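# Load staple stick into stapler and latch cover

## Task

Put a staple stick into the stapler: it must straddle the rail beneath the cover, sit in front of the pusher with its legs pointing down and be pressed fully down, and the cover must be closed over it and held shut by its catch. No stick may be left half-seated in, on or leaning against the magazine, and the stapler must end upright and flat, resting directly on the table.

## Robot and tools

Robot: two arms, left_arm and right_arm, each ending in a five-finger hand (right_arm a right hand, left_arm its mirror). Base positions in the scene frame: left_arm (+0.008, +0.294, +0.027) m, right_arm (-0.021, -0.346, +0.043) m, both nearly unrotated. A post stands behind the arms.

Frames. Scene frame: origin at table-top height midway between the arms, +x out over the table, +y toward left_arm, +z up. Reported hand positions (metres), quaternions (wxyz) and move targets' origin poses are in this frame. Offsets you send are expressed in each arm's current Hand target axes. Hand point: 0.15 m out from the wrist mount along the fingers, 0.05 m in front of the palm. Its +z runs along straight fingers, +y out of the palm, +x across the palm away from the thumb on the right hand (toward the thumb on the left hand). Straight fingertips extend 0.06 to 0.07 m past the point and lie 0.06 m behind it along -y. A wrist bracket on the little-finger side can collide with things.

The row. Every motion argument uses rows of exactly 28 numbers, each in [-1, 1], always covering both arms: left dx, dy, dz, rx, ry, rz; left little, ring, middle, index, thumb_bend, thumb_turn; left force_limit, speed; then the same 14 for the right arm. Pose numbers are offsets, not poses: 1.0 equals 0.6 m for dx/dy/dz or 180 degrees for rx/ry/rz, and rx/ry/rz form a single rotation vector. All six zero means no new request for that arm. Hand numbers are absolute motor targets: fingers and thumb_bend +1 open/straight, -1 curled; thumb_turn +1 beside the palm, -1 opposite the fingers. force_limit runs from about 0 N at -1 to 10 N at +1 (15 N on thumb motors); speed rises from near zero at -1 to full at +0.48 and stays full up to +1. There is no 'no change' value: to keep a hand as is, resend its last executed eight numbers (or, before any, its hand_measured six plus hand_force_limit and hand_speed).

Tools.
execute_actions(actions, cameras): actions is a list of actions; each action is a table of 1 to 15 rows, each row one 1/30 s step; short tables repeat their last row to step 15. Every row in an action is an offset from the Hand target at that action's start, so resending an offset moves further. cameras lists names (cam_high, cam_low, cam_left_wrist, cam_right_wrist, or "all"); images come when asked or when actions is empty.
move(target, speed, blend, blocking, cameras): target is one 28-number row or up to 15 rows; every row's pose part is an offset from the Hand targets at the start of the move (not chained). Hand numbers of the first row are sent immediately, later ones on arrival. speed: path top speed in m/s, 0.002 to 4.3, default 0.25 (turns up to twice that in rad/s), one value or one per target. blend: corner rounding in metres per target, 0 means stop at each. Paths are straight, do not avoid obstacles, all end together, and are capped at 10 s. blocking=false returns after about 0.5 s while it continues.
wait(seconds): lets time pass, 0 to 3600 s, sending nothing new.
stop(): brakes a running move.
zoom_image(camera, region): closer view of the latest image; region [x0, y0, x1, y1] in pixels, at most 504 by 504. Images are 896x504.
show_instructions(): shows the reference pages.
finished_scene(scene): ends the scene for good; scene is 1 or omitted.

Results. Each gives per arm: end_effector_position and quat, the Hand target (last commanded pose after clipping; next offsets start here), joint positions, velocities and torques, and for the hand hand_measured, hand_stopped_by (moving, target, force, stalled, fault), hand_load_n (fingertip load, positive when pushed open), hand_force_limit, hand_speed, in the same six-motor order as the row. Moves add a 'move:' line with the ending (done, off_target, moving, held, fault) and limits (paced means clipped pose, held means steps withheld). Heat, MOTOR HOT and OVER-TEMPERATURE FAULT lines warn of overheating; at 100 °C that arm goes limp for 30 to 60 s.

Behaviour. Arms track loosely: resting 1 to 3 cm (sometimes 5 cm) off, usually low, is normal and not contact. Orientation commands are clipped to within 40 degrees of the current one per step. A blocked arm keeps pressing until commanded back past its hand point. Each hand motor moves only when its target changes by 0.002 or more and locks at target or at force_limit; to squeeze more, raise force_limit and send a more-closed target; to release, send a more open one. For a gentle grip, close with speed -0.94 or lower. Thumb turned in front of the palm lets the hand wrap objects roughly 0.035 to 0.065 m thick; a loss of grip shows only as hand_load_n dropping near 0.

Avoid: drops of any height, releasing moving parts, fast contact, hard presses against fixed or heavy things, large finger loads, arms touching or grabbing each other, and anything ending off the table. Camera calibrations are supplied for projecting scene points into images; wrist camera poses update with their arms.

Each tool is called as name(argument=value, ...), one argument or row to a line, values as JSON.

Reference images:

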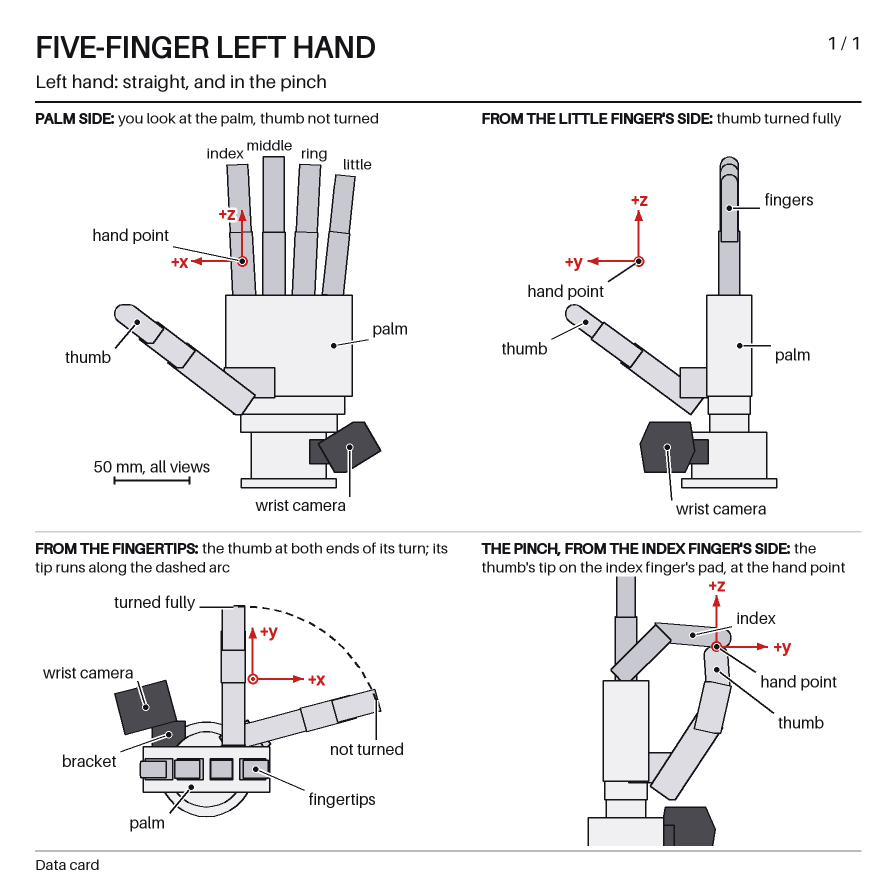

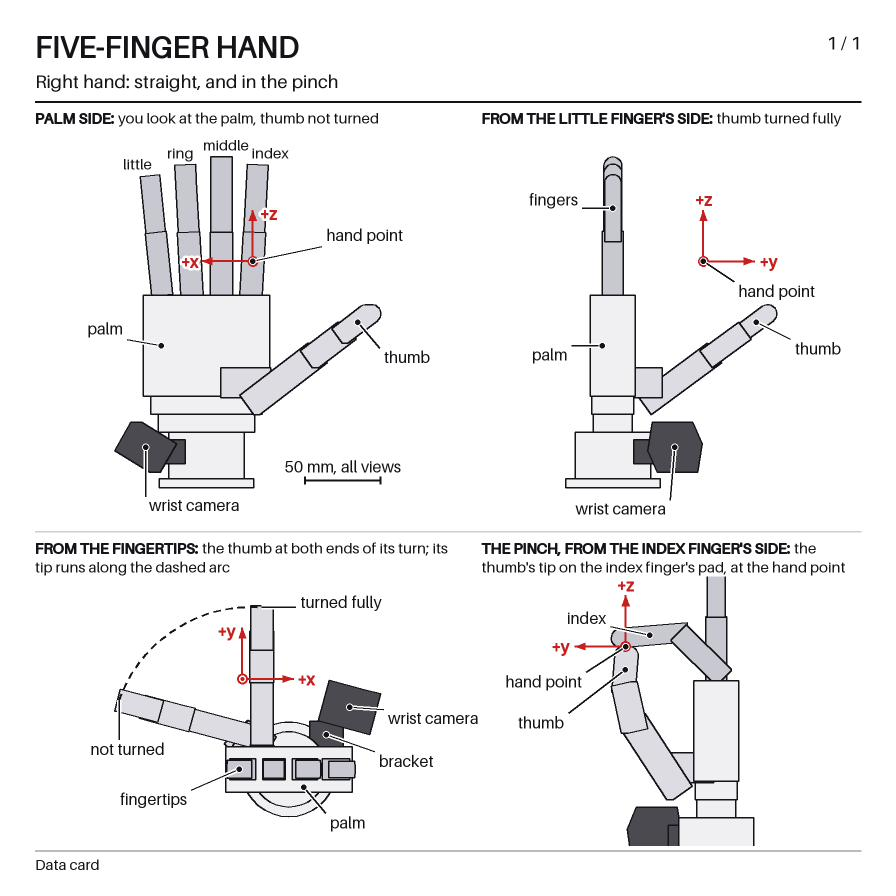

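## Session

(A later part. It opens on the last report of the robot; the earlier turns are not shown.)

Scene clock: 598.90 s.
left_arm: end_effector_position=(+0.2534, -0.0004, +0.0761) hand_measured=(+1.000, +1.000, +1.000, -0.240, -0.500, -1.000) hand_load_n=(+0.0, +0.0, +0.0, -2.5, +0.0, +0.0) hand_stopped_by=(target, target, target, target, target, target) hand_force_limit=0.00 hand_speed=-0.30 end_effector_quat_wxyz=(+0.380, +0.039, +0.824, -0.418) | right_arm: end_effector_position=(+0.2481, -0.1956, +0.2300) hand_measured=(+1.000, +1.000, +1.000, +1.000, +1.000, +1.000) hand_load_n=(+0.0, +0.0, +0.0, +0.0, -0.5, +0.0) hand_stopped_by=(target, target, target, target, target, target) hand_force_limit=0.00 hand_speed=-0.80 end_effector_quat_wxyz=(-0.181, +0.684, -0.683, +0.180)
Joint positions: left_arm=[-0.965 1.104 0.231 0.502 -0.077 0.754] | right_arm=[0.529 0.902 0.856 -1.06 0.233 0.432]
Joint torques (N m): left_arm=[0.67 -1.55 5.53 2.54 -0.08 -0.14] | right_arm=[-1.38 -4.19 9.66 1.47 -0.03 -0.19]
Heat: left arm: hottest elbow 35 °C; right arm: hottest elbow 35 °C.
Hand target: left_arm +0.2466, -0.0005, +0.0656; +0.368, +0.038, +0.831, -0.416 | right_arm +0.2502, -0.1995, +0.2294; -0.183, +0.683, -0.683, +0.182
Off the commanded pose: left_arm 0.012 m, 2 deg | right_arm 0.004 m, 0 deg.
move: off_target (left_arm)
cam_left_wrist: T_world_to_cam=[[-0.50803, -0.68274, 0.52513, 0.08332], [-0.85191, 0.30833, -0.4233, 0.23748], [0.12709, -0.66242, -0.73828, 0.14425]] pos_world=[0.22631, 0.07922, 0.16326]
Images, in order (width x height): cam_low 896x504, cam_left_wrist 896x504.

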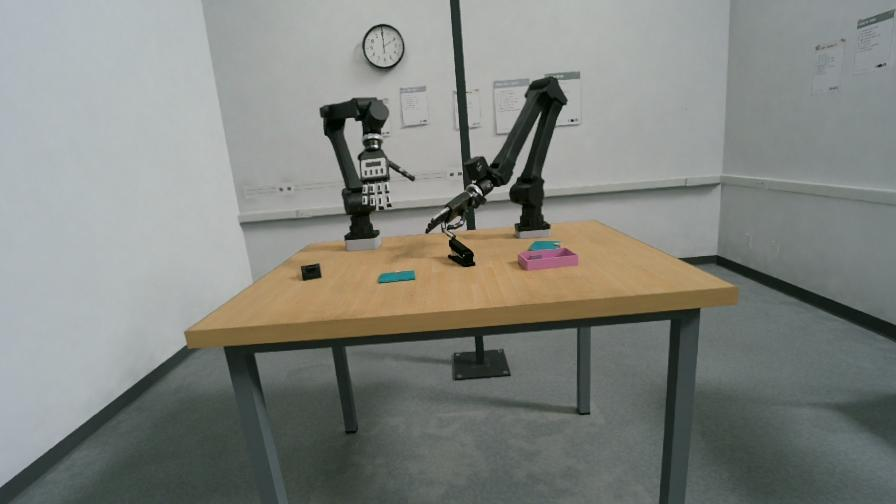

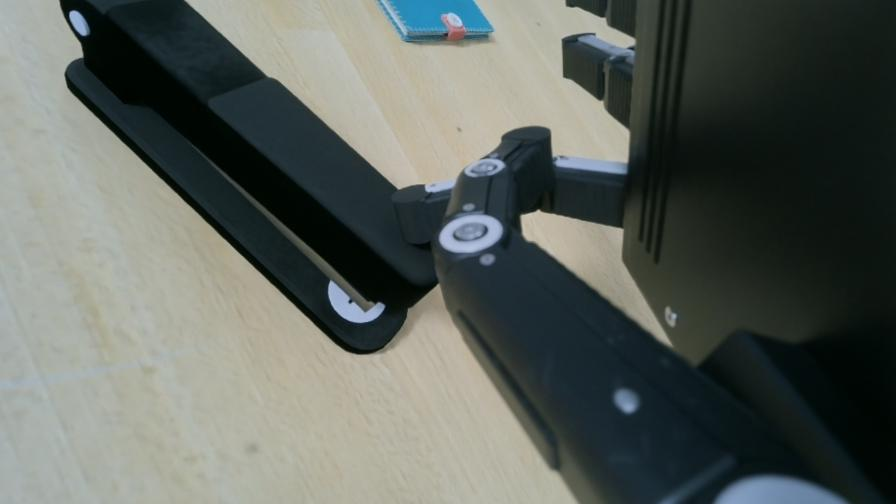

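move(
  target=[0.0174,0.0176,0.0013,0,0,0,1,1,1,-0.24,-0.5,-1,0,-0.3,0,0,0,0,0,0,1,1,1,1,1,1,0,-0.8],
  speed=0.04,
  cameras=["cam_left_wrist","cam_low"],
)

zoom_image(
  camera="cam_low",
  region=[430, 200, 510, 280],
)

Scene clock: 600.20 s.
left_arm: end_effector_position=(+0.2552, -0.0021, +0.0742) hand_measured=(+1.000, +1.000, +1.000, -0.240, -0.500, -1.000) hand_load_n=(+0.0, +0.0, +0.0, -4.5, +0.0, +0.5) hand_stopped_by=(target, target, target, target, target, target) hand_force_limit=0.00 hand_speed=-0.30 end_effector_quat_wxyz=(+0.390, +0.036, +0.814, -0.429) | right_arm: end_effector_position=(+0.2481, -0.1956, +0.2300) hand_measured=(+1.000, +1.000, +1.000, +1.000, +1.000, +1.000) hand_load_n=(+0.0, +0.0, -0.5, +0.0, +0.0, +0.0) hand_stopped_by=(target, target, target, target, target, target) hand_force_limit=0.00 hand_speed=-0.80 end_effector_quat_wxyz=(-0.181, +0.684, -0.683, +0.180)
Joint positions: left_arm=[-0.965 1.144 0.211 0.597 -0.08 0.754] | right_arm=[0.529 0.902 0.856 -1.06 0.233 0.432]
Joint torques (N m): left_arm=[0.62 -0.85 4.45 1.85 -0.07 -0.16] | right_arm=[-1.26 -4.31 9.66 1.42 -0.04 -0.19]
Heat: left arm: hottest elbow 35 °C; right arm: hottest elbow 35 °C.
Hand target: left_arm +0.2434, +0.0033, +0.0516; +0.368, +0.038, +0.831, -0.416 | right_arm +0.2502, -0.1995, +0.2294; -0.183, +0.683, -0.683, +0.182
Off the commanded pose: left_arm 0.026 m, 3 deg | right_arm 0.004 m, 0 deg.
move: off_target (left_arm)
cam_left_wrist: T_world_to_cam=[[-0.51743, -0.66886, 0.53375, 0.08586], [-0.84352, 0.29373, -0.44966, 0.23852], [0.14398, -0.68289, -0.71619, 0.13558]] pos_world=[0.2261, 0.07995, 0.15852]
Images, in order (width x height): cam_low 896x504, cam_left_wrist 896x504.

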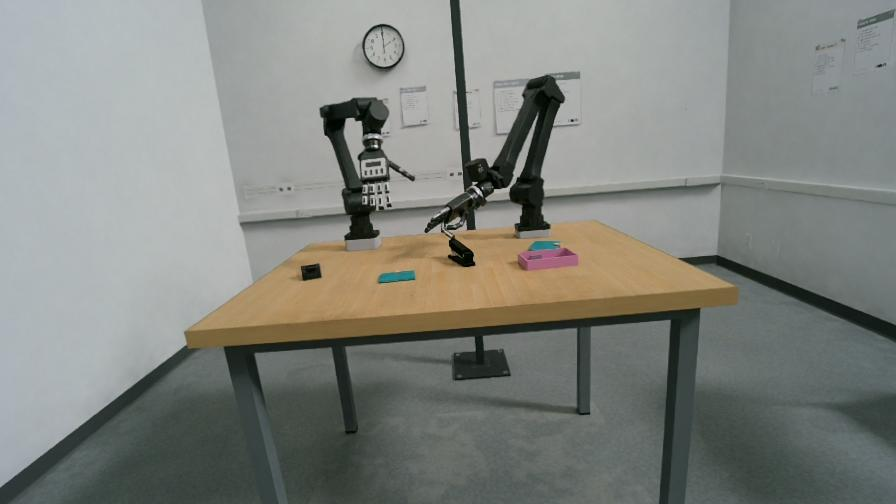

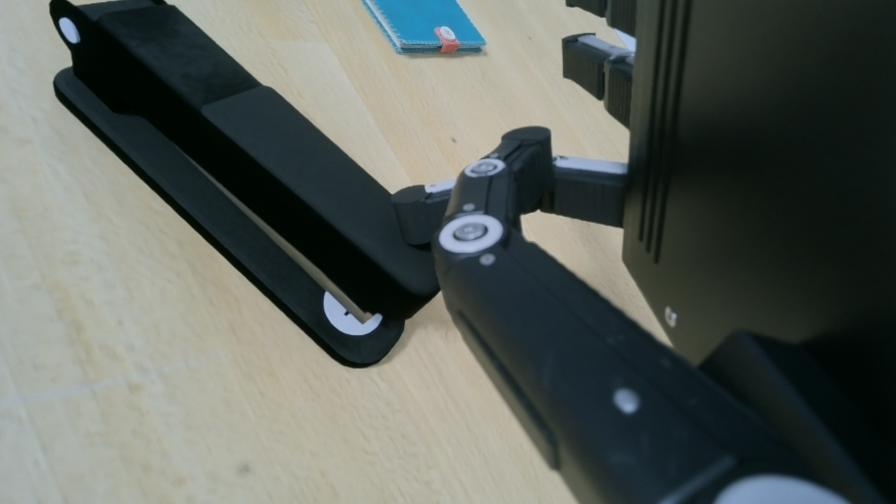

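Scaled by 6.300.

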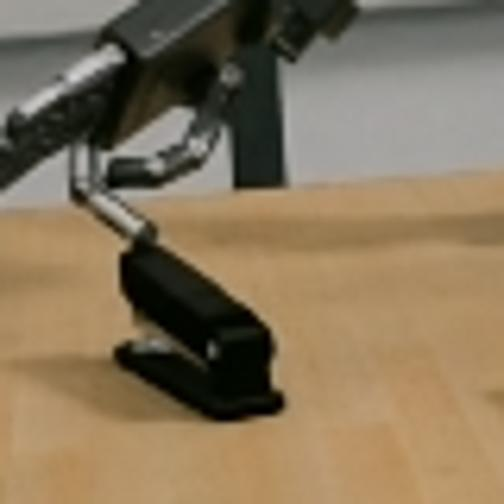

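move(
  target=[0.0210,0.0217,0.0055,0,0,0,1,1,1,-0.24,-0.5,-1,0,-0.3,0,0,0,0,0,0,1,1,1,1,1,1,0,-0.8],
  speed=0.04,
  cameras=["cam_left_wrist","cam_low"],
)

zoom_image(
  camera="cam_low",
  region=[430, 200, 510, 280],
)

Scene clock: 601.57 s.
left_arm: end_effector_position=(+0.2590, -0.0066, +0.0707) hand_measured=(+1.000, +1.000, +1.000, -0.240, -0.500, -1.000) hand_load_n=(+0.0, +0.0, +0.0, -3.0, +0.0, +0.0) hand_stopped_by=(target, target, target, target, target, target) hand_force_limit=0.00 hand_speed=-0.30 end_effector_quat_wxyz=(+0.401, +0.034, +0.802, -0.442) | right_arm: end_effector_position=(+0.2481, -0.1956, +0.2300) hand_measured=(+1.000, +1.000, +1.000, +1.000, +1.000, +1.000) hand_load_n=(+0.0, -0.5, +0.0, +0.0, +0.0, +0.0) hand_stopped_by=(target, target, target, target, target, target) hand_force_limit=0.00 hand_speed=-0.80 end_effector_quat_wxyz=(-0.181, +0.684, -0.683, +0.180)
Joint positions: left_arm=[-0.965 1.221 0.197 0.73 -0.082 0.754] | right_arm=[0.529 0.902 0.856 -1.06 0.233 0.432]
Joint torques (N m): left_arm=[0.5 -0.5 2.93 1.05 0 -0.15] | right_arm=[-1.32 -4.42 9.68 1.46 -0.04 -0.19]
Heat: left arm: hottest elbow 35 °C; right arm: hottest elbow 35 °C.
Hand target: left_arm +0.2409, +0.0063, +0.0336; +0.368, +0.038, +0.831, -0.416 | right_arm +0.2502, -0.1995, +0.2294; -0.183, +0.683, -0.683, +0.182
Off the commanded pose: left_arm 0.043 m, 6 deg | right_arm 0.004 m, 0 deg.
move: off_target (left_arm)
cam_left_wrist: T_world_to_cam=[[-0.52892, -0.6521, 0.54314, 0.08904], [-0.83287, 0.27593, -0.47977, 0.24065], [0.16299, -0.70613, -0.68907, 0.12241]] pos_world=[0.22758, 0.0781, 0.15144]
Images, in order (width x height): cam_low 896x504, cam_left_wrist 896x504.

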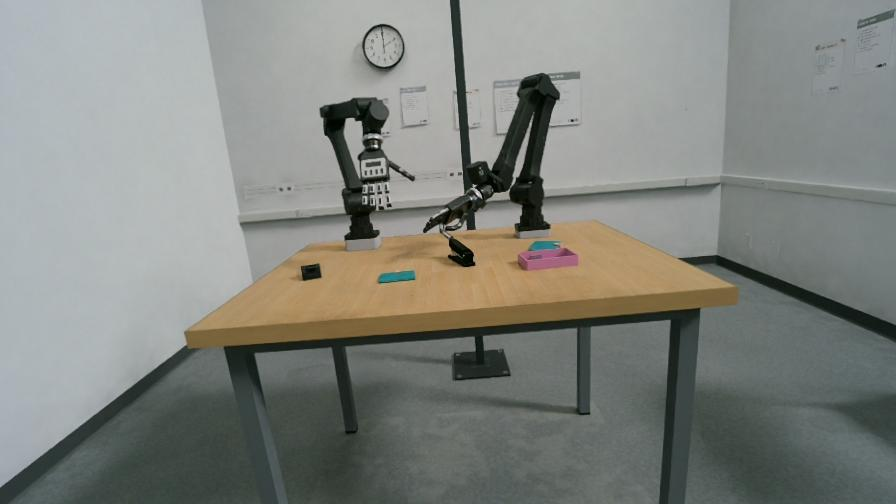

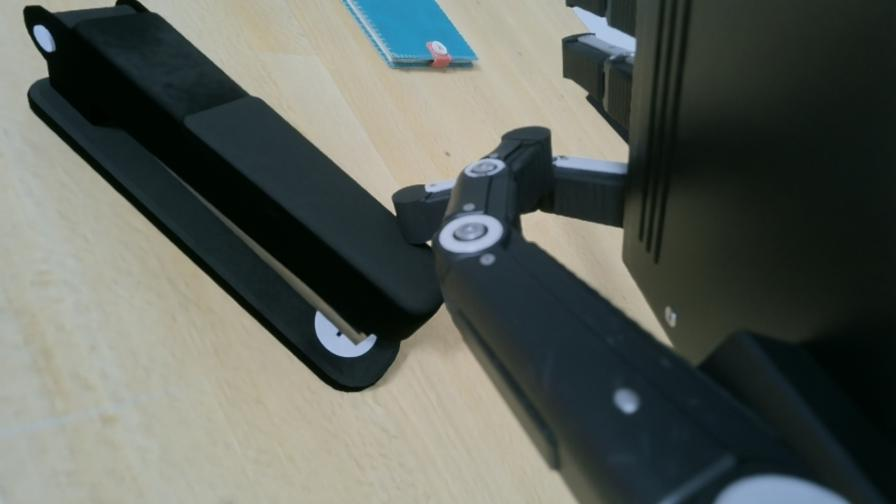

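Scaled by 6.300.

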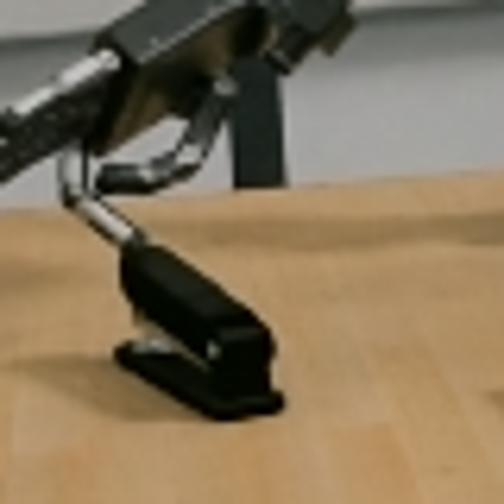

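move(
  target=[
    [-0.0429,-0.0442,-0.0256,0,0,0,1,1,1,-0.24,-0.5,-1,0,-0.3,0,0,0,0,0,0,1,1,1,1,1,1,0,-0.8],
    [-0.1287,-0.1327,-0.0768,0,0,0,1,1,1,-0.24,-0.5,-1,0,-0.3,0,0,0,0,0,0,1,1,1,1,1,1,0,-0.8],
  ],
  speed=0.06,
  cameras=["cam_left_wrist","cam_low","cam_high"],
)

zoom_image(
  camera="cam_left_wrist",
  region=[80, 60, 460, 380],
)

zoom_image(
  camera="cam_high",
  region=[420, 110, 510, 200],
)

Scene clock: 605.37 s.
left_arm: end_effector_position=(+0.2381, +0.0219, +0.1277) hand_measured=(+1.000, +1.000, +1.000, -0.240, -0.500, -1.000) hand_load_n=(+0.0, +0.0, +0.0, +0.0, +0.0, +0.0) hand_stopped_by=(target, target, target, target, target, target) hand_force_limit=0.00 hand_speed=-0.30 end_effector_quat_wxyz=(+0.362, +0.041, +0.843, -0.394) | right_arm: end_effector_position=(+0.2481, -0.1956, +0.2300) hand_measured=(+1.000, +1.000, +1.000, +1.000, +1.000, +1.000) hand_load_n=(+0.0, +0.0, +0.0, +0.0, +0.0, +0.0) hand_stopped_by=(target, target, target, target, target, target) hand_force_limit=0.00 hand_speed=-0.80 end_effector_quat_wxyz=(-0.181, +0.684, -0.683, +0.180)
Joint positions: left_arm=[-0.965 0.782 0.314 0.026 -0.079 0.754] | right_arm=[0.529 0.902 0.856 -1.06 0.233 0.432]
Joint torques (N m): left_arm=[0.56 -2.55 11.1 1.89 -0.1 -0.17] | right_arm=[-0.97 -4.19 9.63 1.48 -0.06 -0.19]
Heat: left arm: hottest elbow 35 °C; right arm: hottest elbow 35 °C.
Hand target: left_arm +0.2408, +0.0064, +0.1536; +0.368, +0.038, +0.831, -0.416 | right_arm +0.2502, -0.1995, +0.2294; -0.183, +0.683, -0.683, +0.182
Off the commanded pose: left_arm 0.030 m, 3 deg | right_arm 0.004 m, 0 deg.
move: off_target (left_arm)
cam_left_wrist: T_world_to_cam=[[-0.48649, -0.71329, 0.50452, 0.06186], [-0.86818, 0.32998, -0.37064, 0.23601], [0.0979, -0.61833, -0.7798, 0.21039]] pos_world=[0.2144, 0.09634, 0.22033]
Images, in order (width x height): cam_high 896x504, cam_low 896x504, cam_left_wrist 896x504.

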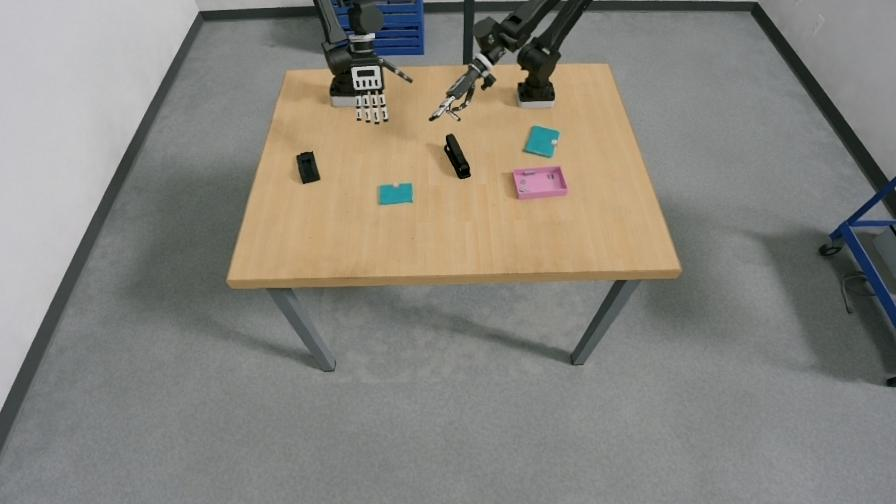

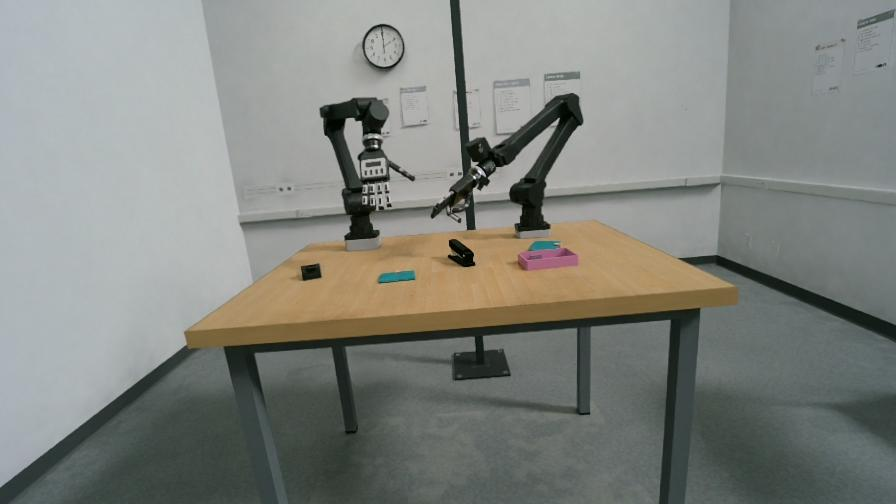

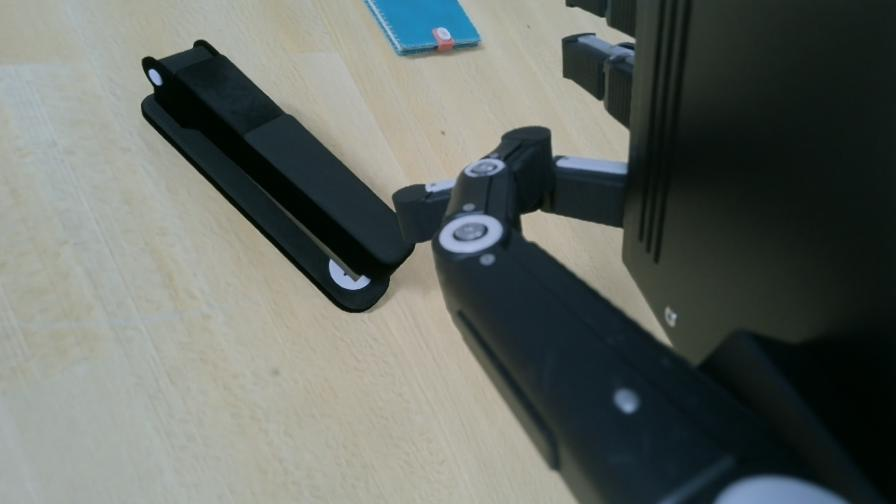

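Scaled by 1.326.

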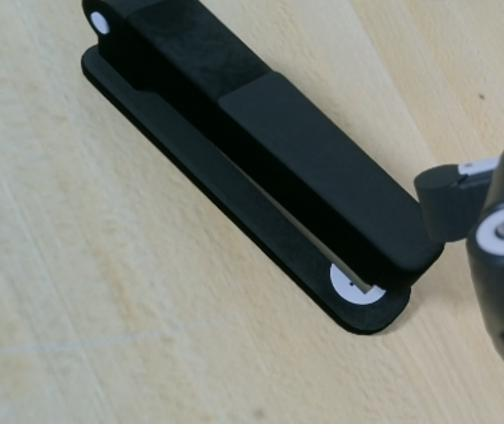

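Scaled by 5.600.

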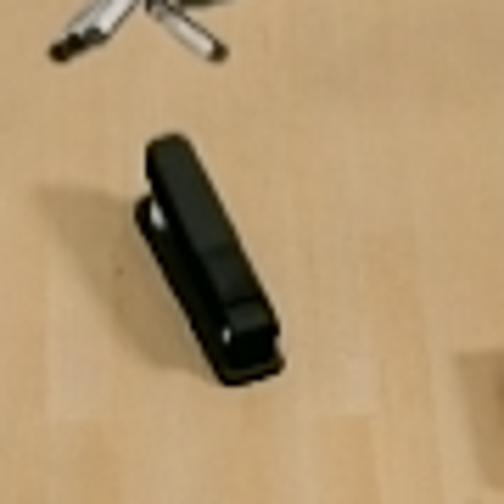

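move(
  target=[-0.0699,0.0672,-0.2169,0,0,0,1,1,1,0.5,-0.5,-1,0,-0.3,0,0,0,0,0,0,1,1,1,1,1,1,0,-0.8],
  speed=0.15,
  cameras=["cam_left_wrist"],
)

move(
  target=[0,0,0,0,0,0,1,1,1,0.5,-0.5,-1,0,-0.3,-0.167,0.06,0.2337,0.0628,-0.1339,0.0770,1,1,1,1,1,1,0,-0.8],
  speed=0.15,
  cameras=["cam_right_wrist","cam_low"],
)

Scene clock: 610.30 s.
left_arm: end_effector_position=(+0.2041, +0.1342, +0.1736) hand_measured=(+1.000, +1.000, +1.000, +0.500, -0.500, -1.000) hand_load_n=(+0.0, -0.5, +0.0, +0.0, +0.0, +0.5) hand_stopped_by=(target, target, target, target, target, target) hand_force_limit=0.00 hand_speed=-0.30 end_effector_quat_wxyz=(+0.343, +0.031, +0.844, -0.411) | right_arm: end_effector_position=(+0.2481, -0.1956, +0.2300) hand_measured=(+1.000, +1.000, +1.000, +1.000, +1.000, +1.000) hand_load_n=(+0.0, +0.0, +0.0, +0.0, +0.0, +0.0) hand_stopped_by=(target, target, target, target, target, target) hand_force_limit=0.00 hand_speed=-0.80 end_effector_quat_wxyz=(-0.181, +0.684, -0.683, +0.180)
Joint positions: left_arm=[-0.525 0.189 0.331 -0.615 0.35 0.906] | right_arm=[0.529 0.902 0.856 -1.06 0.233 0.432]
Joint torques (N m): left_arm=[2.96 2.43 12.16 1.84 0.09 0.19] | right_arm=[-1.32 -4.31 9.63 1.51 -0.03 -0.2]
Heat: left arm: hottest elbow 35 °C; right arm: hottest elbow 35 °C.
Hand target: left_arm +0.2108, +0.1365, +0.2036; +0.368, +0.038, +0.831, -0.416 | right_arm +0.2502, -0.1995, +0.2294; -0.183, +0.683, -0.683, +0.182
Off the commanded pose: left_arm 0.031 m, 3 deg | right_arm 0.004 m, 0 deg.
move: off_target (left_arm)
cam_left_wrist: T_world_to_cam=[[-0.47245, -0.69097, 0.54713, 0.08903], [-0.87947, 0.32903, -0.3439, 0.18428], [0.0576, -0.64367, -0.76314, 0.32767]] pos_world=[0.18526, 0.2118, 0.26472]

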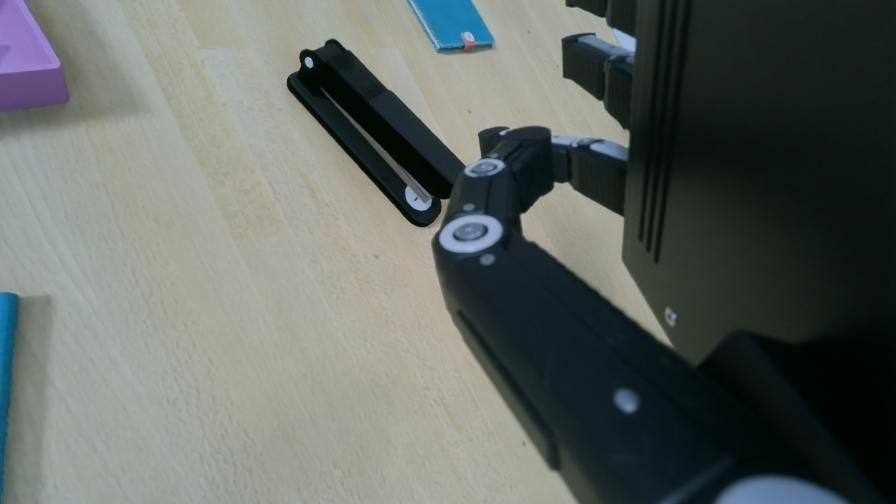

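Scene clock: 612.87 s.
left_arm: end_effector_position=(+0.2041, +0.1344, +0.1737) hand_measured=(+1.000, +1.000, +1.000, +0.500, -0.500, -1.000) hand_load_n=(+0.0, +0.0, +0.0, +0.0, +0.0, +0.5) hand_stopped_by=(target, target, target, target, target, target) hand_force_limit=0.00 hand_speed=-0.30 end_effector_quat_wxyz=(+0.343, +0.032, +0.844, -0.411) | right_arm: end_effector_position=(+0.2926, -0.1051, +0.0942) hand_measured=(+1.000, +1.000, +1.000, +1.000, +1.000, +1.000) hand_load_n=(+0.0, +0.0, +0.0, +0.0, +0.0, +0.0) hand_stopped_by=(target, target, target, target, target, target) hand_force_limit=0.00 hand_speed=-0.80 end_effector_quat_wxyz=(+0.407, -0.597, +0.686, -0.086)
Joint positions: left_arm=[-0.524 0.189 0.332 -0.616 0.352 0.908] | right_arm=[0.54 1.127 0.405 0.008 -0.007 0.64]
Joint torques (N m): left_arm=[2.84 2.02 12.25 1.88 0.11 0.18] | right_arm=[1.49 -3.9 7.88 2.66 -0.19 0.11]
Heat: left arm: hottest elbow 35 °C; right arm: hottest elbow 35 °C.
Hand target: left_arm +0.2107, +0.1365, +0.2037; +0.368, +0.038, +0.831, -0.416 | right_arm +0.2890, -0.0992, +0.0900; +0.407, -0.598, +0.686, -0.079
Off the commanded pose: left_arm 0.031 m, 3 deg | right_arm 0.008 m, 1 deg.
move: done
cam_right_wrist: T_world_to_cam=[[-0.69686, 0.04974, -0.71548, 0.27999], [-0.61256, 0.4776, 0.62982, 0.14806], [0.37305, 0.87717, -0.30235, 0.12252]] pos_world=[0.2401, -0.19211, 0.14413]
Images, in order (width x height): cam_low 896x504, cam_right_wrist 896x504.

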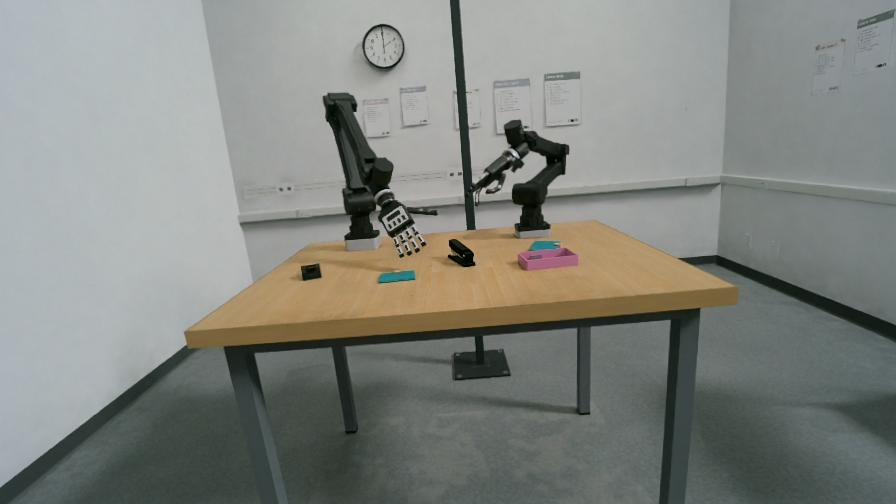

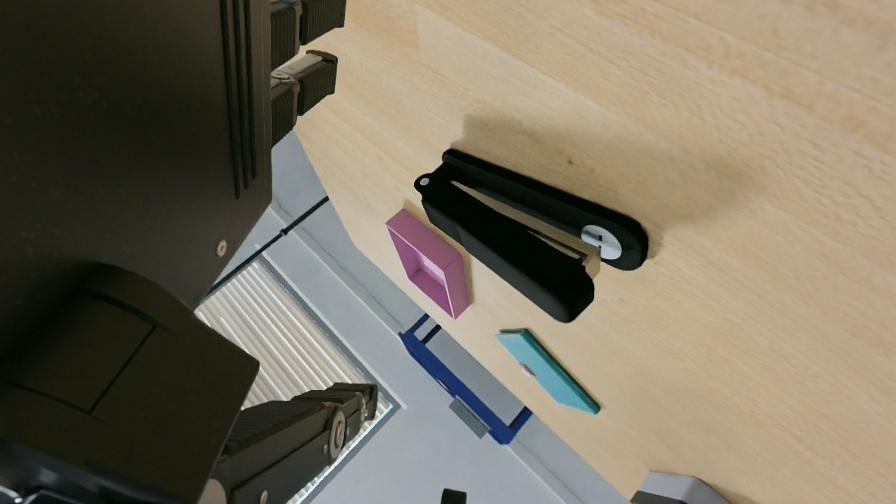

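Excellent view.

zoom_image(
  camera="cam_right_wrist",
  region=[400, 130, 660, 340],
)

zoom_image(
  camera="cam_right_wrist",
  region=[500, 190, 660, 330],
)

Scaled by 1.938.

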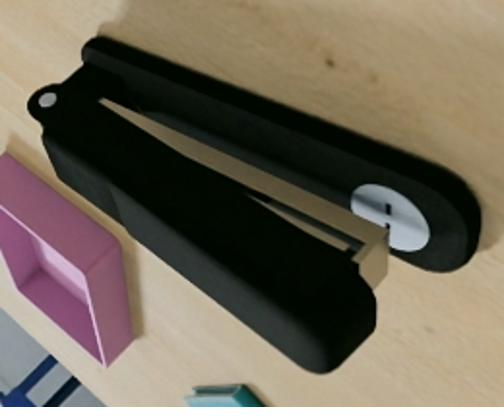

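Scaled by 3.150.

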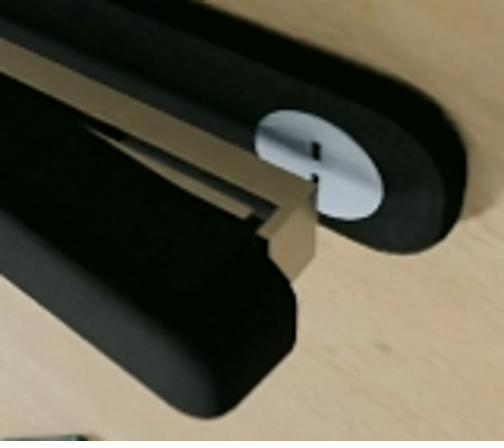

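move(
  target=[-0.1872,0.1588,-0.0480,0,0,0,1,1,1,0.5,-0.5,-1,0,-0.3,-0.0348,-0.0446,-0.0492,0,0,0,1,1,1,1,1,1,0,-0.8],
  speed=0.15,
  cameras=[],
)

execute_actions(
  actions=[],
)

Scene clock: 620.83 s.
left_arm: end_effector_position=(+0.2992, +0.2391, +0.2042) hand_measured=(+1.000, +1.000, +1.000, +0.500, -0.500, -1.000) hand_load_n=(+0.0, +0.0, +0.0, +0.0, +0.0, +0.5) hand_stopped_by=(target, target, target, target, target, target) hand_force_limit=0.00 hand_speed=-0.30 end_effector_quat_wxyz=(+0.351, +0.029, +0.834, -0.424) | right_arm: end_effector_position=(+0.2822, -0.1108, +0.1167) hand_measured=(+1.000, +1.000, +1.000, +1.000, +1.000, +1.000) hand_load_n=(+0.0, +0.0, +0.0, +0.0, +0.0, +0.0) hand_stopped_by=(target, target, target, target, target, target) hand_force_limit=0.00 hand_speed=-0.80 end_effector_quat_wxyz=(+0.393, -0.601, +0.691, -0.083)
Joint positions: left_arm=[0.293 0.668 0.544 -0.755 1.035 1.531] | right_arm=[0.54 1.028 0.438 -0.155 -0.007 0.641]
Joint torques (N m): left_arm=[2.73 0.73 11.45 1.17 0.52 0.2] | right_arm=[1.67 -5.01 11.73 1.21 -0.23 0.11]
Heat: left arm: hottest elbow 36 °C; right arm: hottest elbow 36 °C.
Hand target: left_arm +0.3107, +0.2465, +0.2238; +0.368, +0.038, +0.831, -0.416 | right_arm +0.2889, -0.0992, +0.1349; +0.407, -0.598, +0.686, -0.079
Off the commanded pose: left_arm 0.024 m, 2 deg | right_arm 0.023 m, 2 deg.
move: off_target (left_arm, right_arm)

Scene clock: 620.83 s.
left_arm: end_effector_position=(+0.2992, +0.2391, +0.2042) hand_measured=(+1.000, +1.000, +1.000, +0.500, -0.500, -1.000) hand_load_n=(+0.0, +0.0, +0.0, +0.0, +0.0, +0.5) hand_stopped_by=(target, target, target, target, target, target) hand_force_limit=0.00 hand_speed=-0.30 end_effector_quat_wxyz=(+0.351, +0.029, +0.834, -0.424) | right_arm: end_effector_position=(+0.2822, -0.1108, +0.1167) hand_measured=(+1.000, +1.000, +1.000, +1.000, +1.000, +1.000) hand_load_n=(+0.0, +0.0, +0.0, +0.0, +0.0, +0.0) hand_stopped_by=(target, target, target, target, target, target) hand_force_limit=0.00 hand_speed=-0.80 end_effector_quat_wxyz=(+0.393, -0.601, +0.691, -0.083)
Joint positions: left_arm=[0.293 0.668 0.544 -0.755 1.035 1.531] | right_arm=[0.54 1.028 0.438 -0.155 -0.007 0.641]
Joint velocities: within noise
Joint torques (N m): left_arm=[2.73 0.73 11.45 1.17 0.52 0.2] | right_arm=[1.67 -5.01 11.73 1.21 -0.23 0.11]
Motor temperatures (°C): left_arm=[26 28 36 28 29 23] | right_arm=[26 30 36 25 29 28]
Heat: left arm: hottest elbow 36 °C; right arm: hottest elbow 36 °C.
Hand target: left_arm +0.3107, +0.2465, +0.2238; +0.368, +0.038, +0.831, -0.416 | right_arm +0.2889, -0.0992, +0.1349; +0.407, -0.598, +0.686, -0.079
Off the commanded pose: left_arm 0.024 m, 2 deg | right_arm 0.023 m, 2 deg.
camera_calibration:
cam_left_wrist: T_world_to_cam=[[-0.48134, -0.67283, 0.56179, 0.18491], [-0.87356, 0.31543, -0.37068, 0.25089], [0.0722, -0.66918, -0.73959, 0.41003]] pos_world=[0.27856, 0.31966, 0.29237]
cam_right_wrist: T_world_to_cam=[[-0.7167, 0.03973, -0.69625, 0.2913], [-0.59447, 0.48718, 0.63973, 0.12505], [0.36462, 0.8724, -0.32554, 0.14275]] pos_world=[0.23107, -0.19703, 0.16929]

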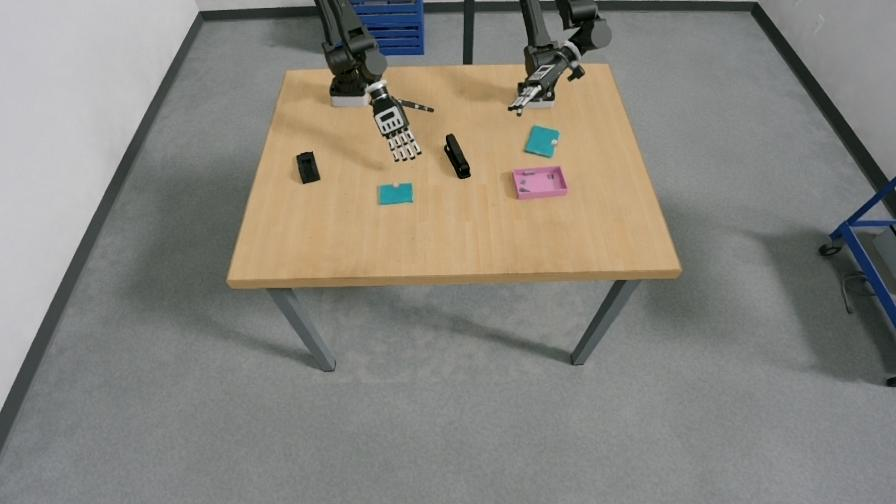

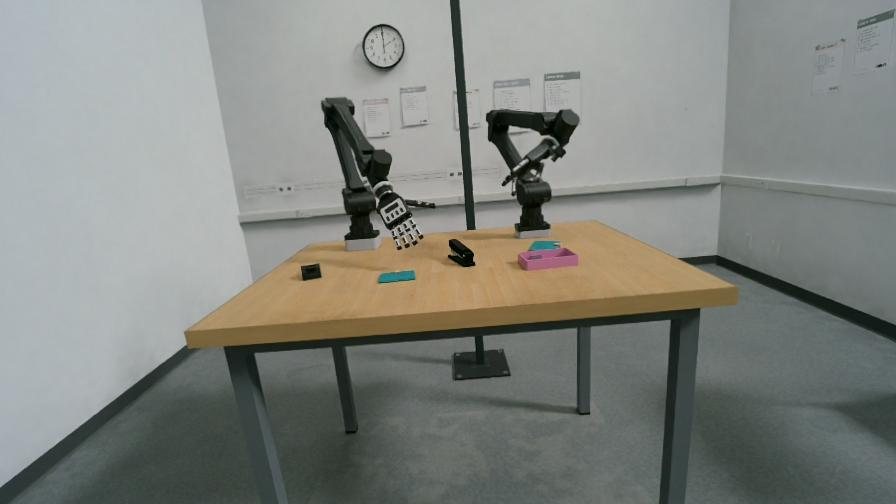

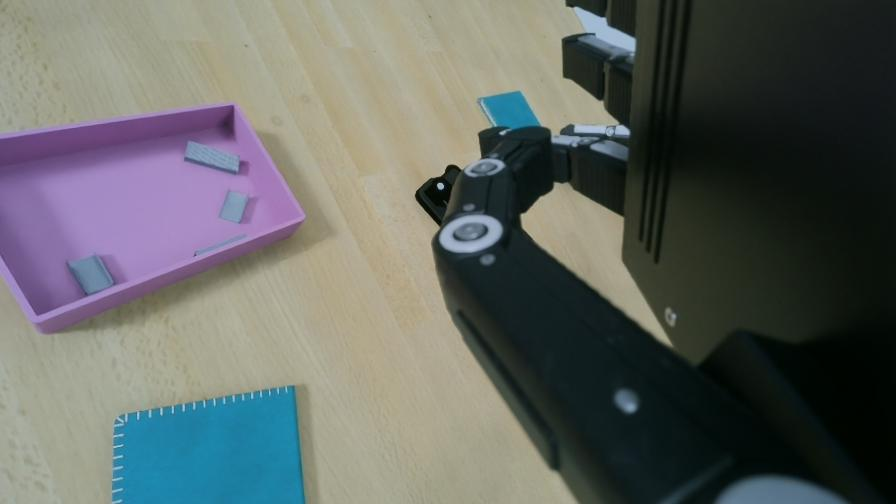

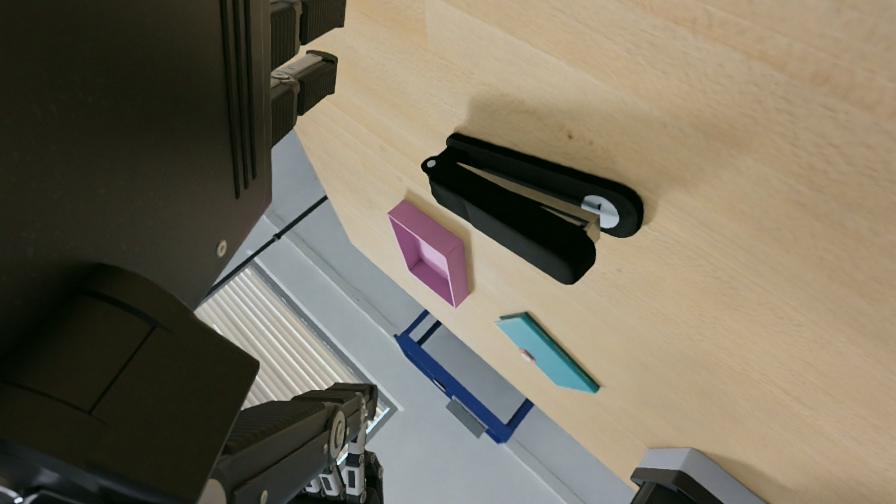

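move(
  target=[0,0,0,0,0,0,1,1,1,0.5,-0.5,-1,0,-0.3,-0.0803,0.1308,-0.1003,-0.1457,-0.0046,-0.2729,1,1,1,1,1,1,0,-0.8],
  speed=0.12,
  cameras=["all"],
)

Scene clock: 627.27 s.
left_arm: end_effector_position=(+0.2992, +0.2391, +0.2043) hand_measured=(+1.000, +1.000, +1.000, +0.500, -0.500, -1.000) hand_load_n=(+0.0, +0.0, +0.0, +0.0, +0.0, +0.0) hand_stopped_by=(target, target, target, target, target, target) hand_force_limit=0.00 hand_speed=-0.30 end_effector_quat_wxyz=(+0.351, +0.029, +0.834, -0.424) | right_arm: end_effector_position=(+0.1838, -0.0681, +0.1414) hand_measured=(+1.000, +1.000, +1.000, +1.000, +1.000, +1.000) hand_load_n=(+0.0, +0.0, +0.5, +0.0, +0.0, +0.0) hand_stopped_by=(target, target, target, target, target, target) hand_force_limit=0.00 hand_speed=-0.80 end_effector_quat_wxyz=(-0.198, +0.897, -0.387, +0.080)
Joint positions: left_arm=[0.293 0.668 0.544 -0.755 1.035 1.531] | right_arm=[0.89 1.144 0.779 -0.777 0.029 0.087]
Joint torques (N m): left_arm=[2.61 0.62 11.51 1.13 0.51 0.19] | right_arm=[1.2 -5.13 12.36 0.44 0.07 -0.18]
Heat: left arm: hottest elbow 36 °C; right arm: hottest elbow 37 °C.
Hand target: left_arm +0.3107, +0.2465, +0.2238; +0.368, +0.038, +0.831, -0.416 | right_arm +0.1879, -0.0580, +0.1501; -0.200, +0.902, -0.375, +0.082
Off the commanded pose: left_arm 0.024 m, 2 deg | right_arm 0.014 m, 2 deg.
move: off_target (right_arm)
cam_left_wrist: T_world_to_cam=[[-0.48186, -0.67295, 0.56121, 0.18526], [-0.87325, 0.31588, -0.37101, 0.25075], [0.0724, -0.66885, -0.73986, 0.40995]] pos_world=[0.27856, 0.31966, 0.29237]
cam_right_wrist: T_world_to_cam=[[-0.46109, -0.77647, -0.42952, 0.09601], [-0.83602, 0.21788, 0.50359, 0.07525], [-0.29744, 0.59129, -0.7496, 0.31193]] pos_world=[0.19996, -0.12629, 0.23716]

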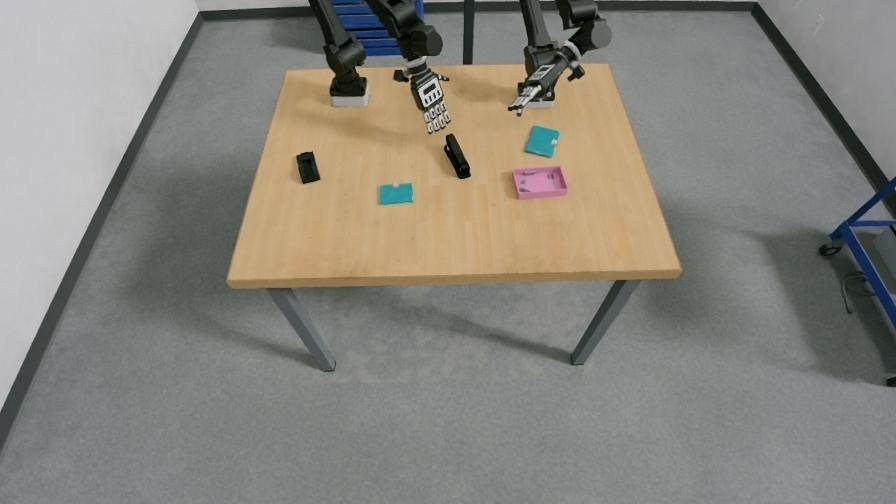

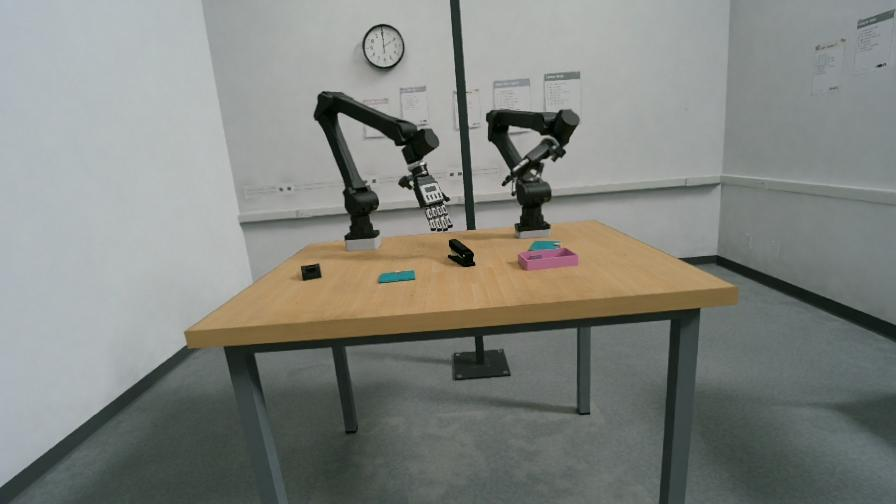

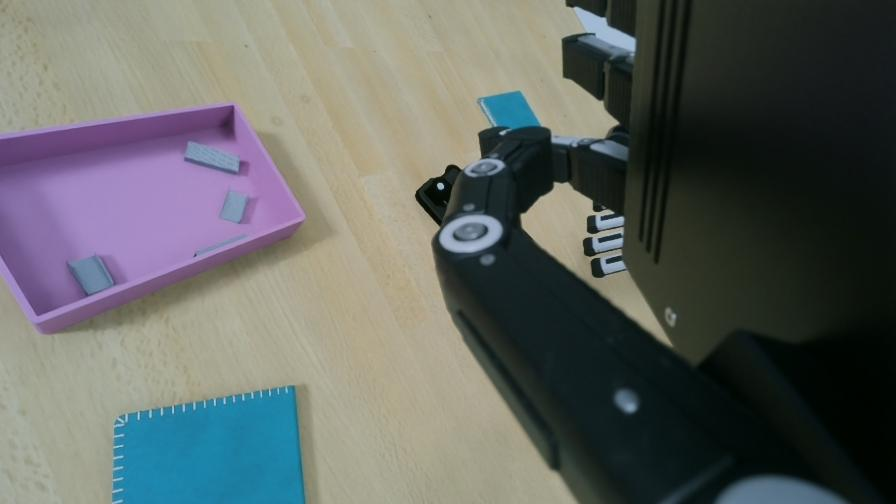

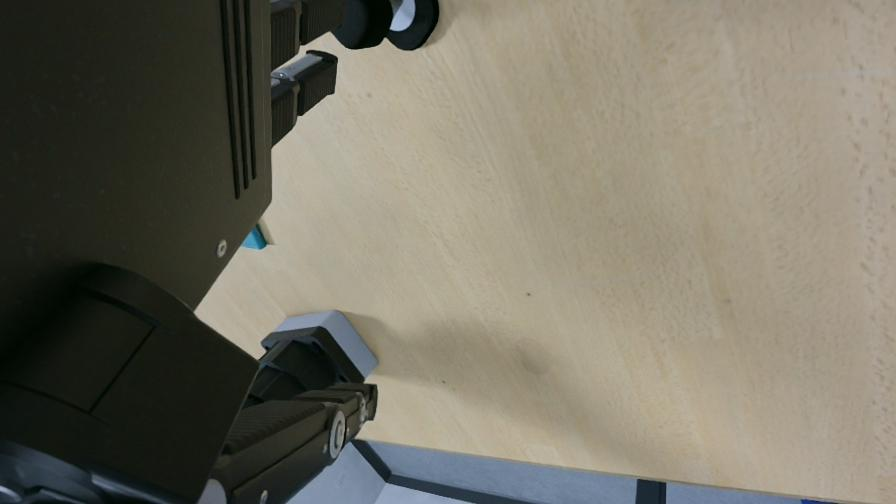

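zoom_image(
  camera="cam_right_wrist",
  region=[260, 0, 460, 160],
)

zoom_image(
  camera="cam_low",
  region=[390, 170, 500, 280],
)

zoom_image(
  camera="cam_high",
  region=[400, 80, 500, 190],
)

Scaled by 2.520.

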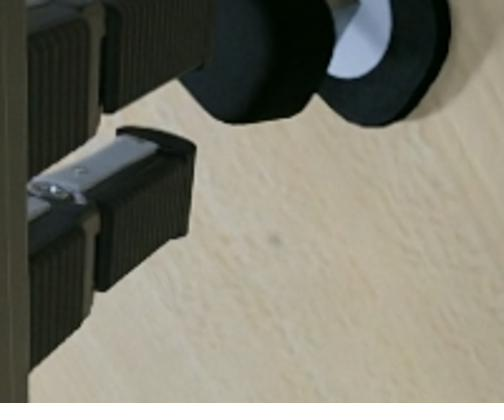

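Scaled by 4.582.

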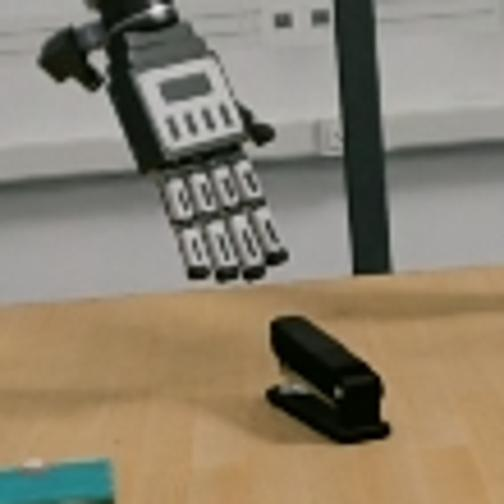

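Scaled by 4.582.

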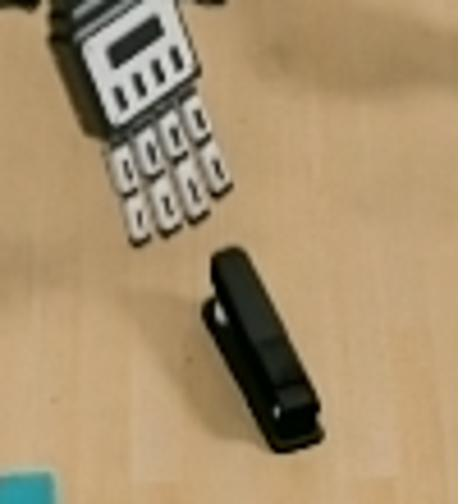

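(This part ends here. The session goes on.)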